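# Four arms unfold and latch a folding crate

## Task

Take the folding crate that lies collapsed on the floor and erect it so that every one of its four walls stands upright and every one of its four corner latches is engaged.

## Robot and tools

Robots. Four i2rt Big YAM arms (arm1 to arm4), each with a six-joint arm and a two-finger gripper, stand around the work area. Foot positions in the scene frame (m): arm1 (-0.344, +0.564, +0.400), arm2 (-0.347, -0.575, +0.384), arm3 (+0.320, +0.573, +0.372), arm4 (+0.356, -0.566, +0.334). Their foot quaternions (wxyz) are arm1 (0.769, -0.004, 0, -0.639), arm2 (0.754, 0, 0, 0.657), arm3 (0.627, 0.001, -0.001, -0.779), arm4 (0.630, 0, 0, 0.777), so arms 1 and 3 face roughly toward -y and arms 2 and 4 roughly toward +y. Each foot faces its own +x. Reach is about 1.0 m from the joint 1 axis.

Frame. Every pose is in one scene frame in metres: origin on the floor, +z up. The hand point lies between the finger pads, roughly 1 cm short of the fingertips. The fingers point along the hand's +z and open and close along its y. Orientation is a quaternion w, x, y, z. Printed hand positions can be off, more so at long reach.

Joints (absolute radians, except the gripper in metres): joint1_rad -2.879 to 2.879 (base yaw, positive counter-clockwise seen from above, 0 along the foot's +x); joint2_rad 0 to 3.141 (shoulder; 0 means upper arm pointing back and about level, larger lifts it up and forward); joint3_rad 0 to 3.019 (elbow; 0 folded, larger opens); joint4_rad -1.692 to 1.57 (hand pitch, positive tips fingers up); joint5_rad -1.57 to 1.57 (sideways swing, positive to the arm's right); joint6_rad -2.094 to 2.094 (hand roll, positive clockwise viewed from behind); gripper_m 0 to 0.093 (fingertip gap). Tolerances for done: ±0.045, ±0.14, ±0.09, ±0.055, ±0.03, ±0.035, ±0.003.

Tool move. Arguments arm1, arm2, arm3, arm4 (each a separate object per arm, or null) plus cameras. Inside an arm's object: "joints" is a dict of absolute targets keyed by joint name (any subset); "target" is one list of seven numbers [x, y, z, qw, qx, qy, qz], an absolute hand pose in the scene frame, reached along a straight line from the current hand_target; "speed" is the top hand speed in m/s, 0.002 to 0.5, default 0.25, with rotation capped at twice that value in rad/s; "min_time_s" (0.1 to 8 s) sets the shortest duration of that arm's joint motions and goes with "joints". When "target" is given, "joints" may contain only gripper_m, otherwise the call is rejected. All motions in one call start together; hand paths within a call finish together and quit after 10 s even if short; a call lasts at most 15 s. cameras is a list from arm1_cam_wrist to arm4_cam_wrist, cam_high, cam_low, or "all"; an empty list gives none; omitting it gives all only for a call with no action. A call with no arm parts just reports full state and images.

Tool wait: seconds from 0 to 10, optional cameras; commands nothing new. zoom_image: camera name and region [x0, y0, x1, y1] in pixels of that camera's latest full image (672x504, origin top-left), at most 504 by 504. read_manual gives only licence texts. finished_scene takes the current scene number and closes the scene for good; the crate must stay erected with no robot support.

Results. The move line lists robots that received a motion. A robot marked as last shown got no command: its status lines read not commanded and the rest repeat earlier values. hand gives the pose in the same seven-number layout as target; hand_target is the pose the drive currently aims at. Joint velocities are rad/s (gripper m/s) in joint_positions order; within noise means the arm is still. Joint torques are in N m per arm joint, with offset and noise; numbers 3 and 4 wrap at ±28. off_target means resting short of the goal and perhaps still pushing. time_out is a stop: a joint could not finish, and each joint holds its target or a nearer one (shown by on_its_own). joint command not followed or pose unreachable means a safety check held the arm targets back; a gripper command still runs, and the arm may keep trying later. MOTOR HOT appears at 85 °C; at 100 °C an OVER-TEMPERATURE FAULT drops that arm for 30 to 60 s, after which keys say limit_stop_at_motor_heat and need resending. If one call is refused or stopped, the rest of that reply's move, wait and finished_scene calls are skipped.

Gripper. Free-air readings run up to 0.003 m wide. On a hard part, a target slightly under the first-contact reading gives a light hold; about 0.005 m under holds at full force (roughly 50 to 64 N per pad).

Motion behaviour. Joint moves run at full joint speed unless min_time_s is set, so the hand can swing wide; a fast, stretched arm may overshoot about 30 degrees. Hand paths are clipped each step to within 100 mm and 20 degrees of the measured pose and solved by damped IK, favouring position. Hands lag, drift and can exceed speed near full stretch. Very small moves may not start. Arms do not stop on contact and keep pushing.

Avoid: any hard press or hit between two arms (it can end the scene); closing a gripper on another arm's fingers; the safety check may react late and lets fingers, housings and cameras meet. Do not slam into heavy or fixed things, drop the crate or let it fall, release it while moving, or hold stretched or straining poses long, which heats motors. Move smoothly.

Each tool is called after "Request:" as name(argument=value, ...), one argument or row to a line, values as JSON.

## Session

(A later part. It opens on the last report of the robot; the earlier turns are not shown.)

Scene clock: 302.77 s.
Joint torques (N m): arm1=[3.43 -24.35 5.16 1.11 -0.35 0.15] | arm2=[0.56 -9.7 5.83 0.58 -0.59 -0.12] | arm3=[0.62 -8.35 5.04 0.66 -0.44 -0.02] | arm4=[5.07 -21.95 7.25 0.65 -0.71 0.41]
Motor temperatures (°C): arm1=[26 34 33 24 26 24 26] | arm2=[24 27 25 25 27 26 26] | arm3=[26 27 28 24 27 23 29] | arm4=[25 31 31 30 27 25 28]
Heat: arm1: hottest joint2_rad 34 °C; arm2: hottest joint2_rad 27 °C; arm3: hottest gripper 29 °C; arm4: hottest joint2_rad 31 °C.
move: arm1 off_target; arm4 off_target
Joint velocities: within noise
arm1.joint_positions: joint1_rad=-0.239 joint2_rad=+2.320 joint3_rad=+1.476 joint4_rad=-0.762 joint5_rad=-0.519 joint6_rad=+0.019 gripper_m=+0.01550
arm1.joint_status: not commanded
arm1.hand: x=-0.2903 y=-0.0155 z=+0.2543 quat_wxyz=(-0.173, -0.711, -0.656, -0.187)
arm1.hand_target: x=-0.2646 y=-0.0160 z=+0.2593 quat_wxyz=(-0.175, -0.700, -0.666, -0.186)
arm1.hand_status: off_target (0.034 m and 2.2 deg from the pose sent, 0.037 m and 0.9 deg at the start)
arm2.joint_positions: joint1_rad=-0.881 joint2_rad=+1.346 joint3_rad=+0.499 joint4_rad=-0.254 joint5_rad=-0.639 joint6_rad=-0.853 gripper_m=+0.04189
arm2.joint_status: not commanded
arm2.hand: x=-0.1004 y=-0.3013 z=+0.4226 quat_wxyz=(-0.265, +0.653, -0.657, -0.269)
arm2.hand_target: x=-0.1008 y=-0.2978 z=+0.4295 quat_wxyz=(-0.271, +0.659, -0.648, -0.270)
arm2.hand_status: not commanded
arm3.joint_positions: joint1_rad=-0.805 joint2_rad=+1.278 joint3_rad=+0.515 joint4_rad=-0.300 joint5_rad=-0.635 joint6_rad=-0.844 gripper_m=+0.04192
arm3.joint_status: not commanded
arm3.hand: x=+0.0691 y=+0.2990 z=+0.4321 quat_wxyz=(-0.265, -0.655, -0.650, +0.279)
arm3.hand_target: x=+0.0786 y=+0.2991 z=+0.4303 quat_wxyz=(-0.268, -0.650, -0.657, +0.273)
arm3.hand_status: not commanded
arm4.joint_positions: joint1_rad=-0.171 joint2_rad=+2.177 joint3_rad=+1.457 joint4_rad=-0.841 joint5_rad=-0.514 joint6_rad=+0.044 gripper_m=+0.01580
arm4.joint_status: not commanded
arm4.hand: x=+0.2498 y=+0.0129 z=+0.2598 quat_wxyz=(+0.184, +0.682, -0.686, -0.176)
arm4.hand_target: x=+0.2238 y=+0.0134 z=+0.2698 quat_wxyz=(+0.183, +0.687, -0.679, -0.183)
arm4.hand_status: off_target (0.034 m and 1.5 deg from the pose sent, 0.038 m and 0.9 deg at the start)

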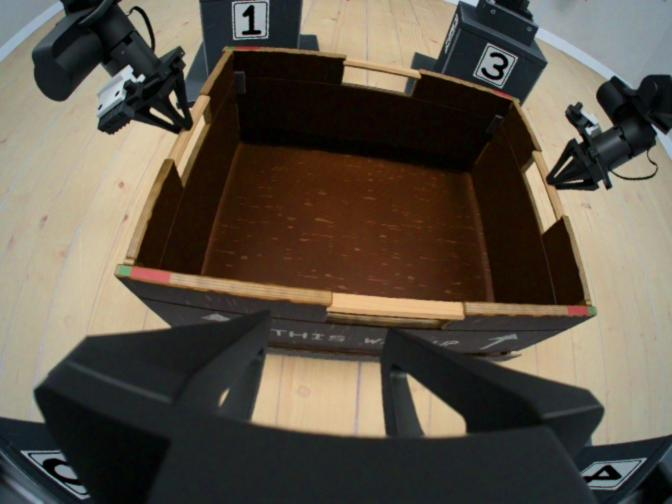

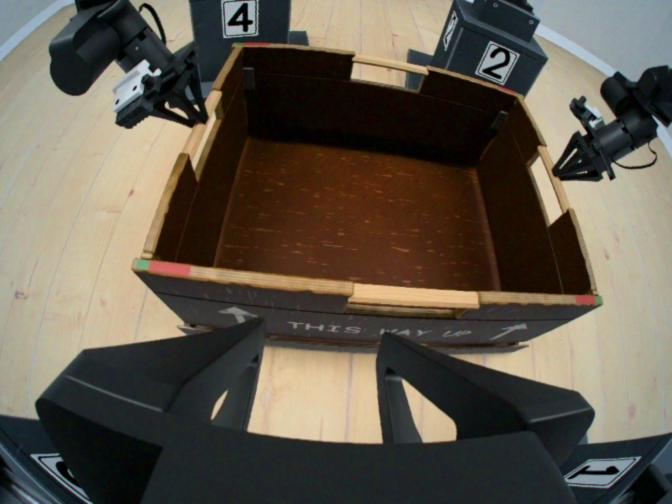

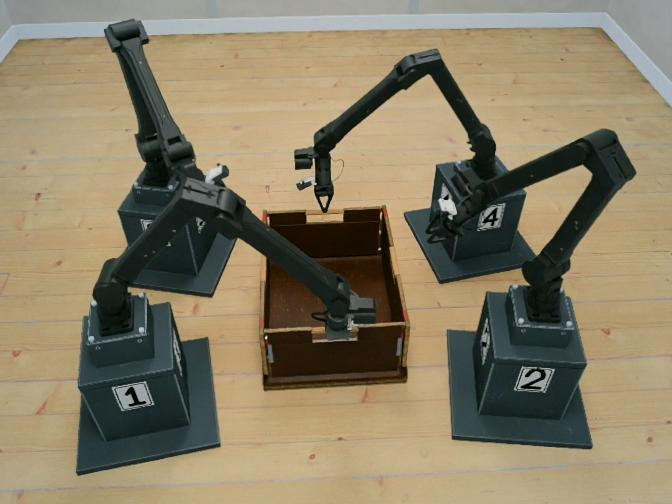

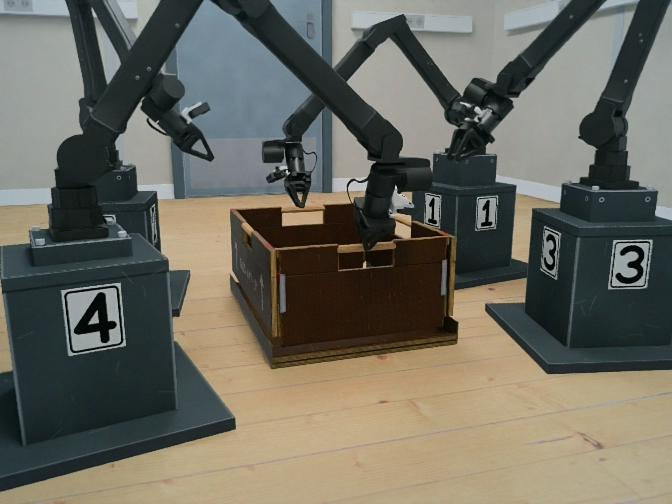

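Request:
move(
  arm1={"target": [-0.345, -0.020, 0.262, 0.1789, 0.6979, 0.6678, 0.1870], "speed": 0.12},
  arm4={"target": [0.303, 0.016, 0.270, 0.1816, 0.6882, -0.6777, -0.1844], "speed": 0.12},
)

Request:
move(
  arm1={"target": [-0.308, -0.020, 0.262, 0.1789, 0.6979, 0.6678, 0.1870], "speed": 0.12},
  arm4={"target": [0.266, 0.016, 0.272, 0.1816, 0.6882, -0.6777, -0.1844], "speed": 0.12},
)

Request:
move(
  arm1={"joints": {"gripper_m": 0.042}},
  arm4={"joints": {"gripper_m": 0.042}},
  cameras=["cam_high", "cam_low"],
)

Scene clock: 307.93 s.
Joint torques (N m): arm1=[-6.01 -24.35 7.05 -1.36 0.55 -0.45] | arm2=[0.62 -9.7 5.82 0.58 -0.59 -0.12] | arm3=[0.38 -7.59 5 0.88 -0.41 -0.02] | arm4=[-3.14 -21.48 8.75 -2.24 0.02 -0.63]
Motor temperatures (°C): arm1=[26 34 32 24 26 24 26] | arm2=[24 27 25 25 27 26 26] | arm3=[26 26 28 24 27 23 28] | arm4=[25 31 31 30 27 25 28]
Heat: arm1: hottest joint2_rad 34 °C; arm2: hottest joint2_rad 27 °C; arm3: hottest joint3_rad 28 °C; arm4: hottest joint2_rad 31 °C.
move: arm1 off_target; arm4 off_target
Joint velocities: within noise
arm1.joint_positions: joint1_rad=-0.254 joint2_rad=+2.335 joint3_rad=+1.499 joint4_rad=-0.801 joint5_rad=-0.552 joint6_rad=-0.059 gripper_m=+0.01550
arm1.joint_status: not commanded
arm1.hand: x=-0.2943 y=-0.0156 z=+0.2547 quat_wxyz=(-0.183, -0.690, -0.671, -0.200)
arm1.hand_target: x=-0.3355 y=-0.0207 z=+0.2622 quat_wxyz=(-0.184, -0.695, -0.669, -0.188)
arm1.hand_status: off_target (0.051 m and 1.8 deg from the pose sent, 0.055 m and 2.2 deg at the start)
arm2, arm3: as last shown
arm4.joint_positions: joint1_rad=-0.188 joint2_rad=+2.182 joint3_rad=+1.457 joint4_rad=-0.845 joint5_rad=-0.546 joint6_rad=-0.005 gripper_m=+0.01580
arm4.joint_status: not commanded
arm4.hand: x=+0.2547 y=+0.0126 z=+0.2601 quat_wxyz=(+0.192, +0.689, -0.672, -0.190)
arm4.hand_target: x=+0.2932 y=+0.0163 z=+0.2700 quat_wxyz=(+0.183, +0.688, -0.676, -0.190)
arm4.hand_status: off_target (0.049 m and 1.5 deg from the pose sent, 0.054 m and 1.5 deg at the start)
pictures: none

Scene clock: 308.90 s.
Joint torques (N m): arm1=[-1.44 -25.17 5.76 0.08 0.65 0] | arm2=[0.62 -9.7 5.82 0.59 -0.58 -0.12] | arm3=[0.67 -7.59 4.83 0.79 -0.41 -0.05] | arm4=[0.38 -22.18 8.17 -1.17 0.08 -0.04]
Motor temperatures (°C): arm1=[26 34 32 24 26 24 26] | arm2=[24 27 25 25 27 26 26] | arm3=[26 26 28 24 27 23 28] | arm4=[25 31 31 30 27 25 28]
Heat: arm1: hottest joint2_rad 34 °C; arm2: hottest joint2_rad 27 °C; arm3: hottest joint3_rad 28 °C; arm4: hottest joint2_rad 31 °C.
move: arm1 off_target; arm4 off_target
Joint velocities: within noise
arm1.joint_positions: joint1_rad=-0.253 joint2_rad=+2.335 joint3_rad=+1.499 joint4_rad=-0.801 joint5_rad=-0.547 joint6_rad=-0.047 gripper_m=+0.01550
arm1.joint_status: not commanded
arm1.hand: x=-0.2941 y=-0.0154 z=+0.2543 quat_wxyz=(-0.180, -0.694, -0.668, -0.199)
arm1.hand_target: x=-0.3083 y=-0.0198 z=+0.2618 quat_wxyz=(-0.178, -0.698, -0.667, -0.187)
arm1.hand_status: off_target (0.017 m and 1.5 deg from the pose sent, 0.016 m and 1.8 deg at the start)
arm2, arm3: as last shown
arm4.joint_positions: joint1_rad=-0.185 joint2_rad=+2.182 joint3_rad=+1.457 joint4_rad=-0.845 joint5_rad=-0.537 joint6_rad=-0.002 gripper_m=+0.01580
arm4.joint_status: not commanded
arm4.hand: x=+0.2543 y=+0.0123 z=+0.2593 quat_wxyz=(+0.189, +0.690, -0.673, -0.186)
arm4.hand_target: x=+0.2665 y=+0.0162 z=+0.2716 quat_wxyz=(+0.181, +0.688, -0.678, -0.184)
arm4.hand_status: off_target (0.018 m and 1.1 deg from the pose sent, 0.017 m and 1.5 deg at the start)
pictures: none

Scene clock: 309.73 s.
Joint torques (N m): arm1=[-1.32 -24.41 5.68 0.2 -0.12 -0.05] | arm2=[0.56 -9.76 5.83 0.58 -0.59 -0.12] | arm3=[0.44 -8.41 4.81 0.76 -0.45 -0.04] | arm4=[1.38 -20.31 8.32 -0.51 -0.31 -0.04]
Motor temperatures (°C): arm1=[26 34 32 24 26 24 26] | arm2=[24 27 25 25 27 26 26] | arm3=[26 26 28 24 27 23 28] | arm4=[25 31 31 30 27 25 28]
Heat: arm1: hottest joint2_rad 34 °C; arm2: hottest joint2_rad 27 °C; arm3: hottest joint3_rad 28 °C; arm4: hottest joint2_rad 31 °C.
move: arm1 done; arm4 done
Joint velocities: within noise
arm1.joint_positions: joint1_rad=-0.271 joint2_rad=+2.330 joint3_rad=+1.499 joint4_rad=-0.812 joint5_rad=-0.521 joint6_rad=-0.047 gripper_m=+0.04197
arm1.joint_status: all done
arm1.hand: x=-0.3085 y=-0.0146 z=+0.2548 quat_wxyz=(-0.171, -0.703, -0.664, -0.192)
arm1.hand_target: x=-0.3135 y=-0.0182 z=+0.2617 quat_wxyz=(-0.174, -0.702, -0.665, -0.187)
arm1.hand_status: not commanded
arm2, arm3: as last shown
arm4.joint_positions: joint1_rad=-0.207 joint2_rad=+2.162 joint3_rad=+1.457 joint4_rad=-0.870 joint5_rad=-0.518 joint6_rad=-0.002 gripper_m=+0.04195
arm4.joint_status: all done
arm4.hand: x=+0.2696 y=+0.0128 z=+0.2688 quat_wxyz=(+0.183, +0.684, -0.683, -0.180)
arm4.hand_target: x=+0.2721 y=+0.0149 z=+0.2715 quat_wxyz=(+0.181, +0.686, -0.682, -0.180)
arm4.hand_status: not commanded

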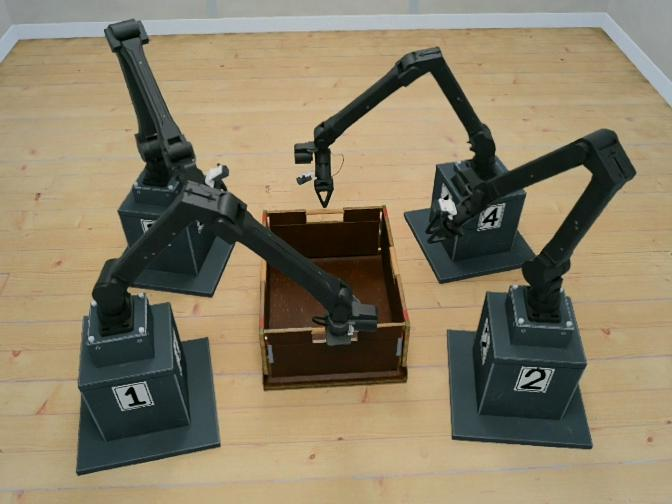

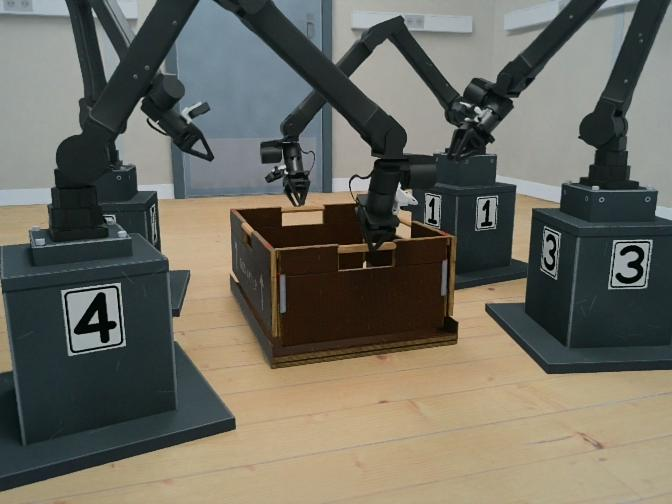

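Request:
move(
  arm1={"target": [-0.355, -0.015, 0.36, 0.1789, 0.6979, 0.6678, 0.1870], "speed": 0.15},
  arm4={"target": [0.315, 0.015, 0.37, 0.1816, 0.6882, -0.6777, -0.1844], "speed": 0.15},
  cameras=["arm1_cam_wrist", "arm4_cam_wrist", "cam_high", "cam_low"],
)

Request:
zoom_image(
  camera="cam_low",
  region=[215, 180, 475, 380],
)

Request:
zoom_image(
  camera="cam_high",
  region=[250, 190, 420, 400],
)

Scene clock: 312.50 s.
Joint torques (N m): arm1=[0.73 -23.06 8.2 0.02 -0.23 -0.05] | arm2=[0.56 -9.76 5.83 0.59 -0.59 -0.12] | arm3=[0.15 -8.18 4.93 0.7 -0.44 -0.04] | arm4=[1.55 -19.49 11.85 -0.65 -0.52 -0.14]
Motor temperatures (°C): arm1=[26 34 32 24 26 24 26] | arm2=[24 27 25 25 27 26 26] | arm3=[26 26 28 24 27 23 28] | arm4=[25 31 31 30 27 25 28]
Heat: arm1: hottest joint2_rad 34 °C; arm2: hottest joint2_rad 27 °C; arm3: hottest joint3_rad 28 °C; arm4: hottest joint2_rad 31 °C.
move: arm1 off_target; arm4 off_target
Joint velocities: within noise
arm1.joint_positions: joint1_rad=-0.340 joint2_rad=+2.166 joint3_rad=+1.499 joint4_rad=-1.029 joint5_rad=-0.521 joint6_rad=-0.133 gripper_m=+0.04197
arm1.joint_status: not commanded
arm1.hand: x=-0.3463 y=-0.0046 z=+0.3496 quat_wxyz=(-0.170, -0.701, -0.664, -0.199)
arm1.hand_target: x=-0.3503 y=-0.0157 z=+0.3602 quat_wxyz=(-0.179, -0.695, -0.670, -0.188)
arm1.hand_status: off_target (0.017 m and 1.8 deg from the pose sent, 0.115 m and 1.3 deg at the start)
arm2, arm3: as last shown
arm4.joint_positions: joint1_rad=-0.283 joint2_rad=+2.024 joint3_rad=+1.497 joint4_rad=-1.115 joint5_rad=-0.520 joint6_rad=-0.085 gripper_m=+0.04195
arm4.joint_status: not commanded
arm4.hand: x=+0.3127 y=+0.0013 z=+0.3591 quat_wxyz=(+0.193, +0.680, -0.686, -0.173)
arm4.hand_target: x=+0.3136 y=+0.0153 z=+0.3699 quat_wxyz=(+0.182, +0.688, -0.677, -0.184)
arm4.hand_status: off_target (0.018 m and 2.3 deg from the pose sent, 0.111 m and 0.9 deg at the start)

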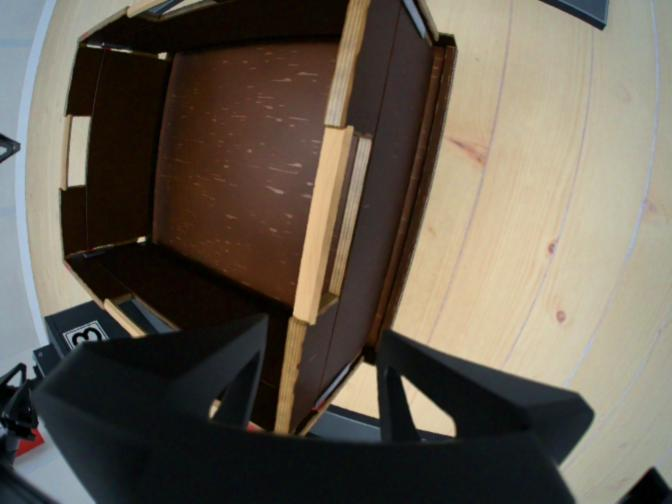

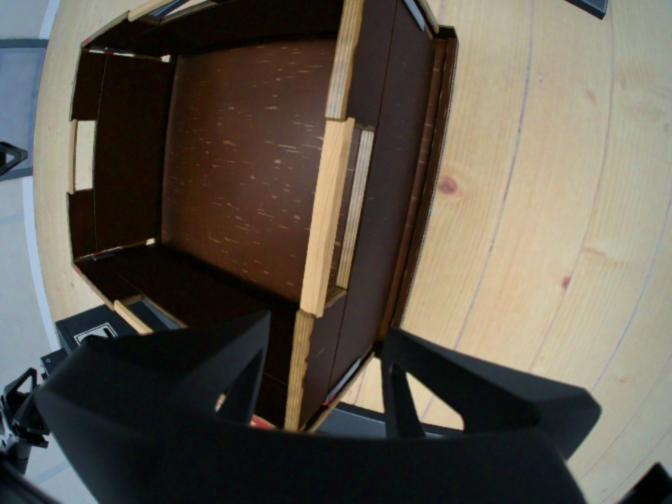

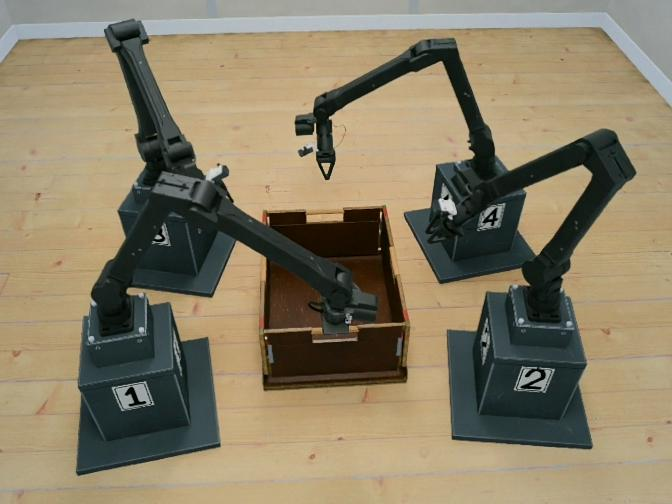

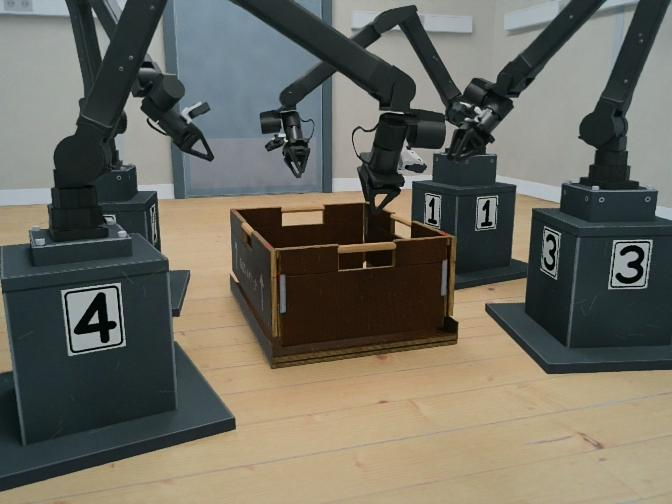

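Scaled by 1.938 from the camera's image (finer frame: 960x720).

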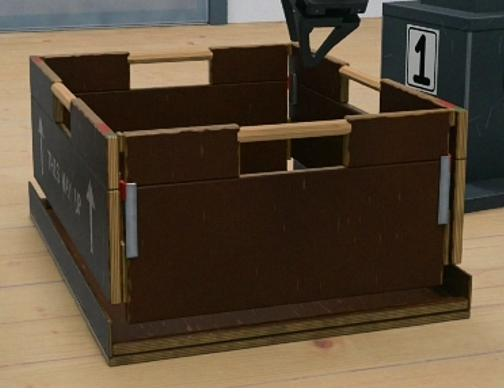

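Scaled by 2.400 from the camera's image (finer frame: 960x720).

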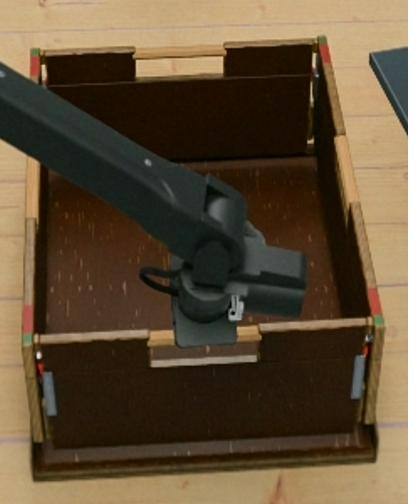

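Request:
zoom_image(
  camera="arm4_cam_wrist",
  region=[280, 320, 400, 440],
)

Request:
zoom_image(
  camera="arm1_cam_wrist",
  region=[270, 320, 390, 440],
)

Request:
zoom_image(
  camera="arm4_cam_wrist",
  region=[370, 0, 470, 70],
)

Scaled by 4.200 from the camera's image (finer frame: 960x720).

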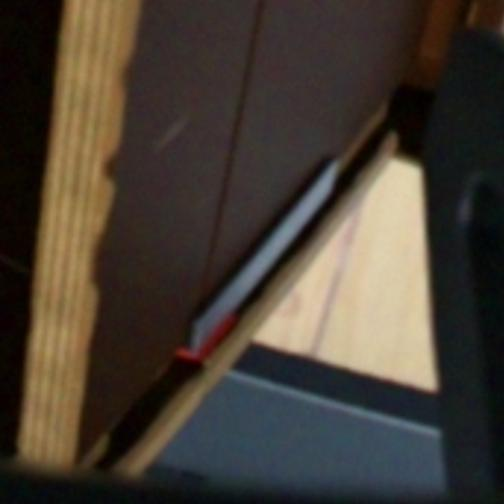

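Scaled by 4.200 from the camera's image (finer frame: 960x720).

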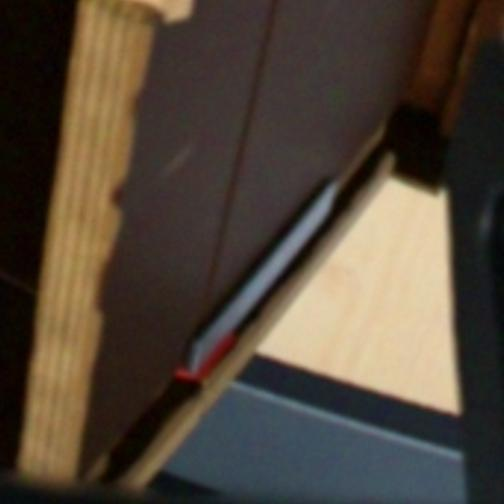

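Scaled by 5.040 from the camera's image (finer frame: 960x720).

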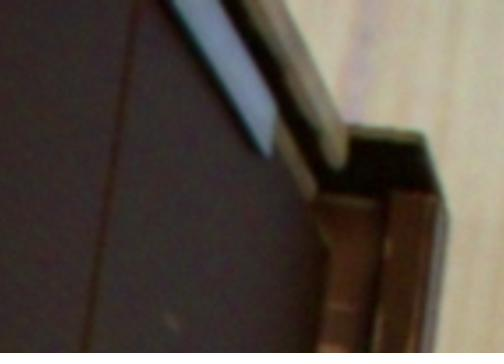

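Request:
finished_scene(
  scene=1,
)

The scene is finished: the task was done.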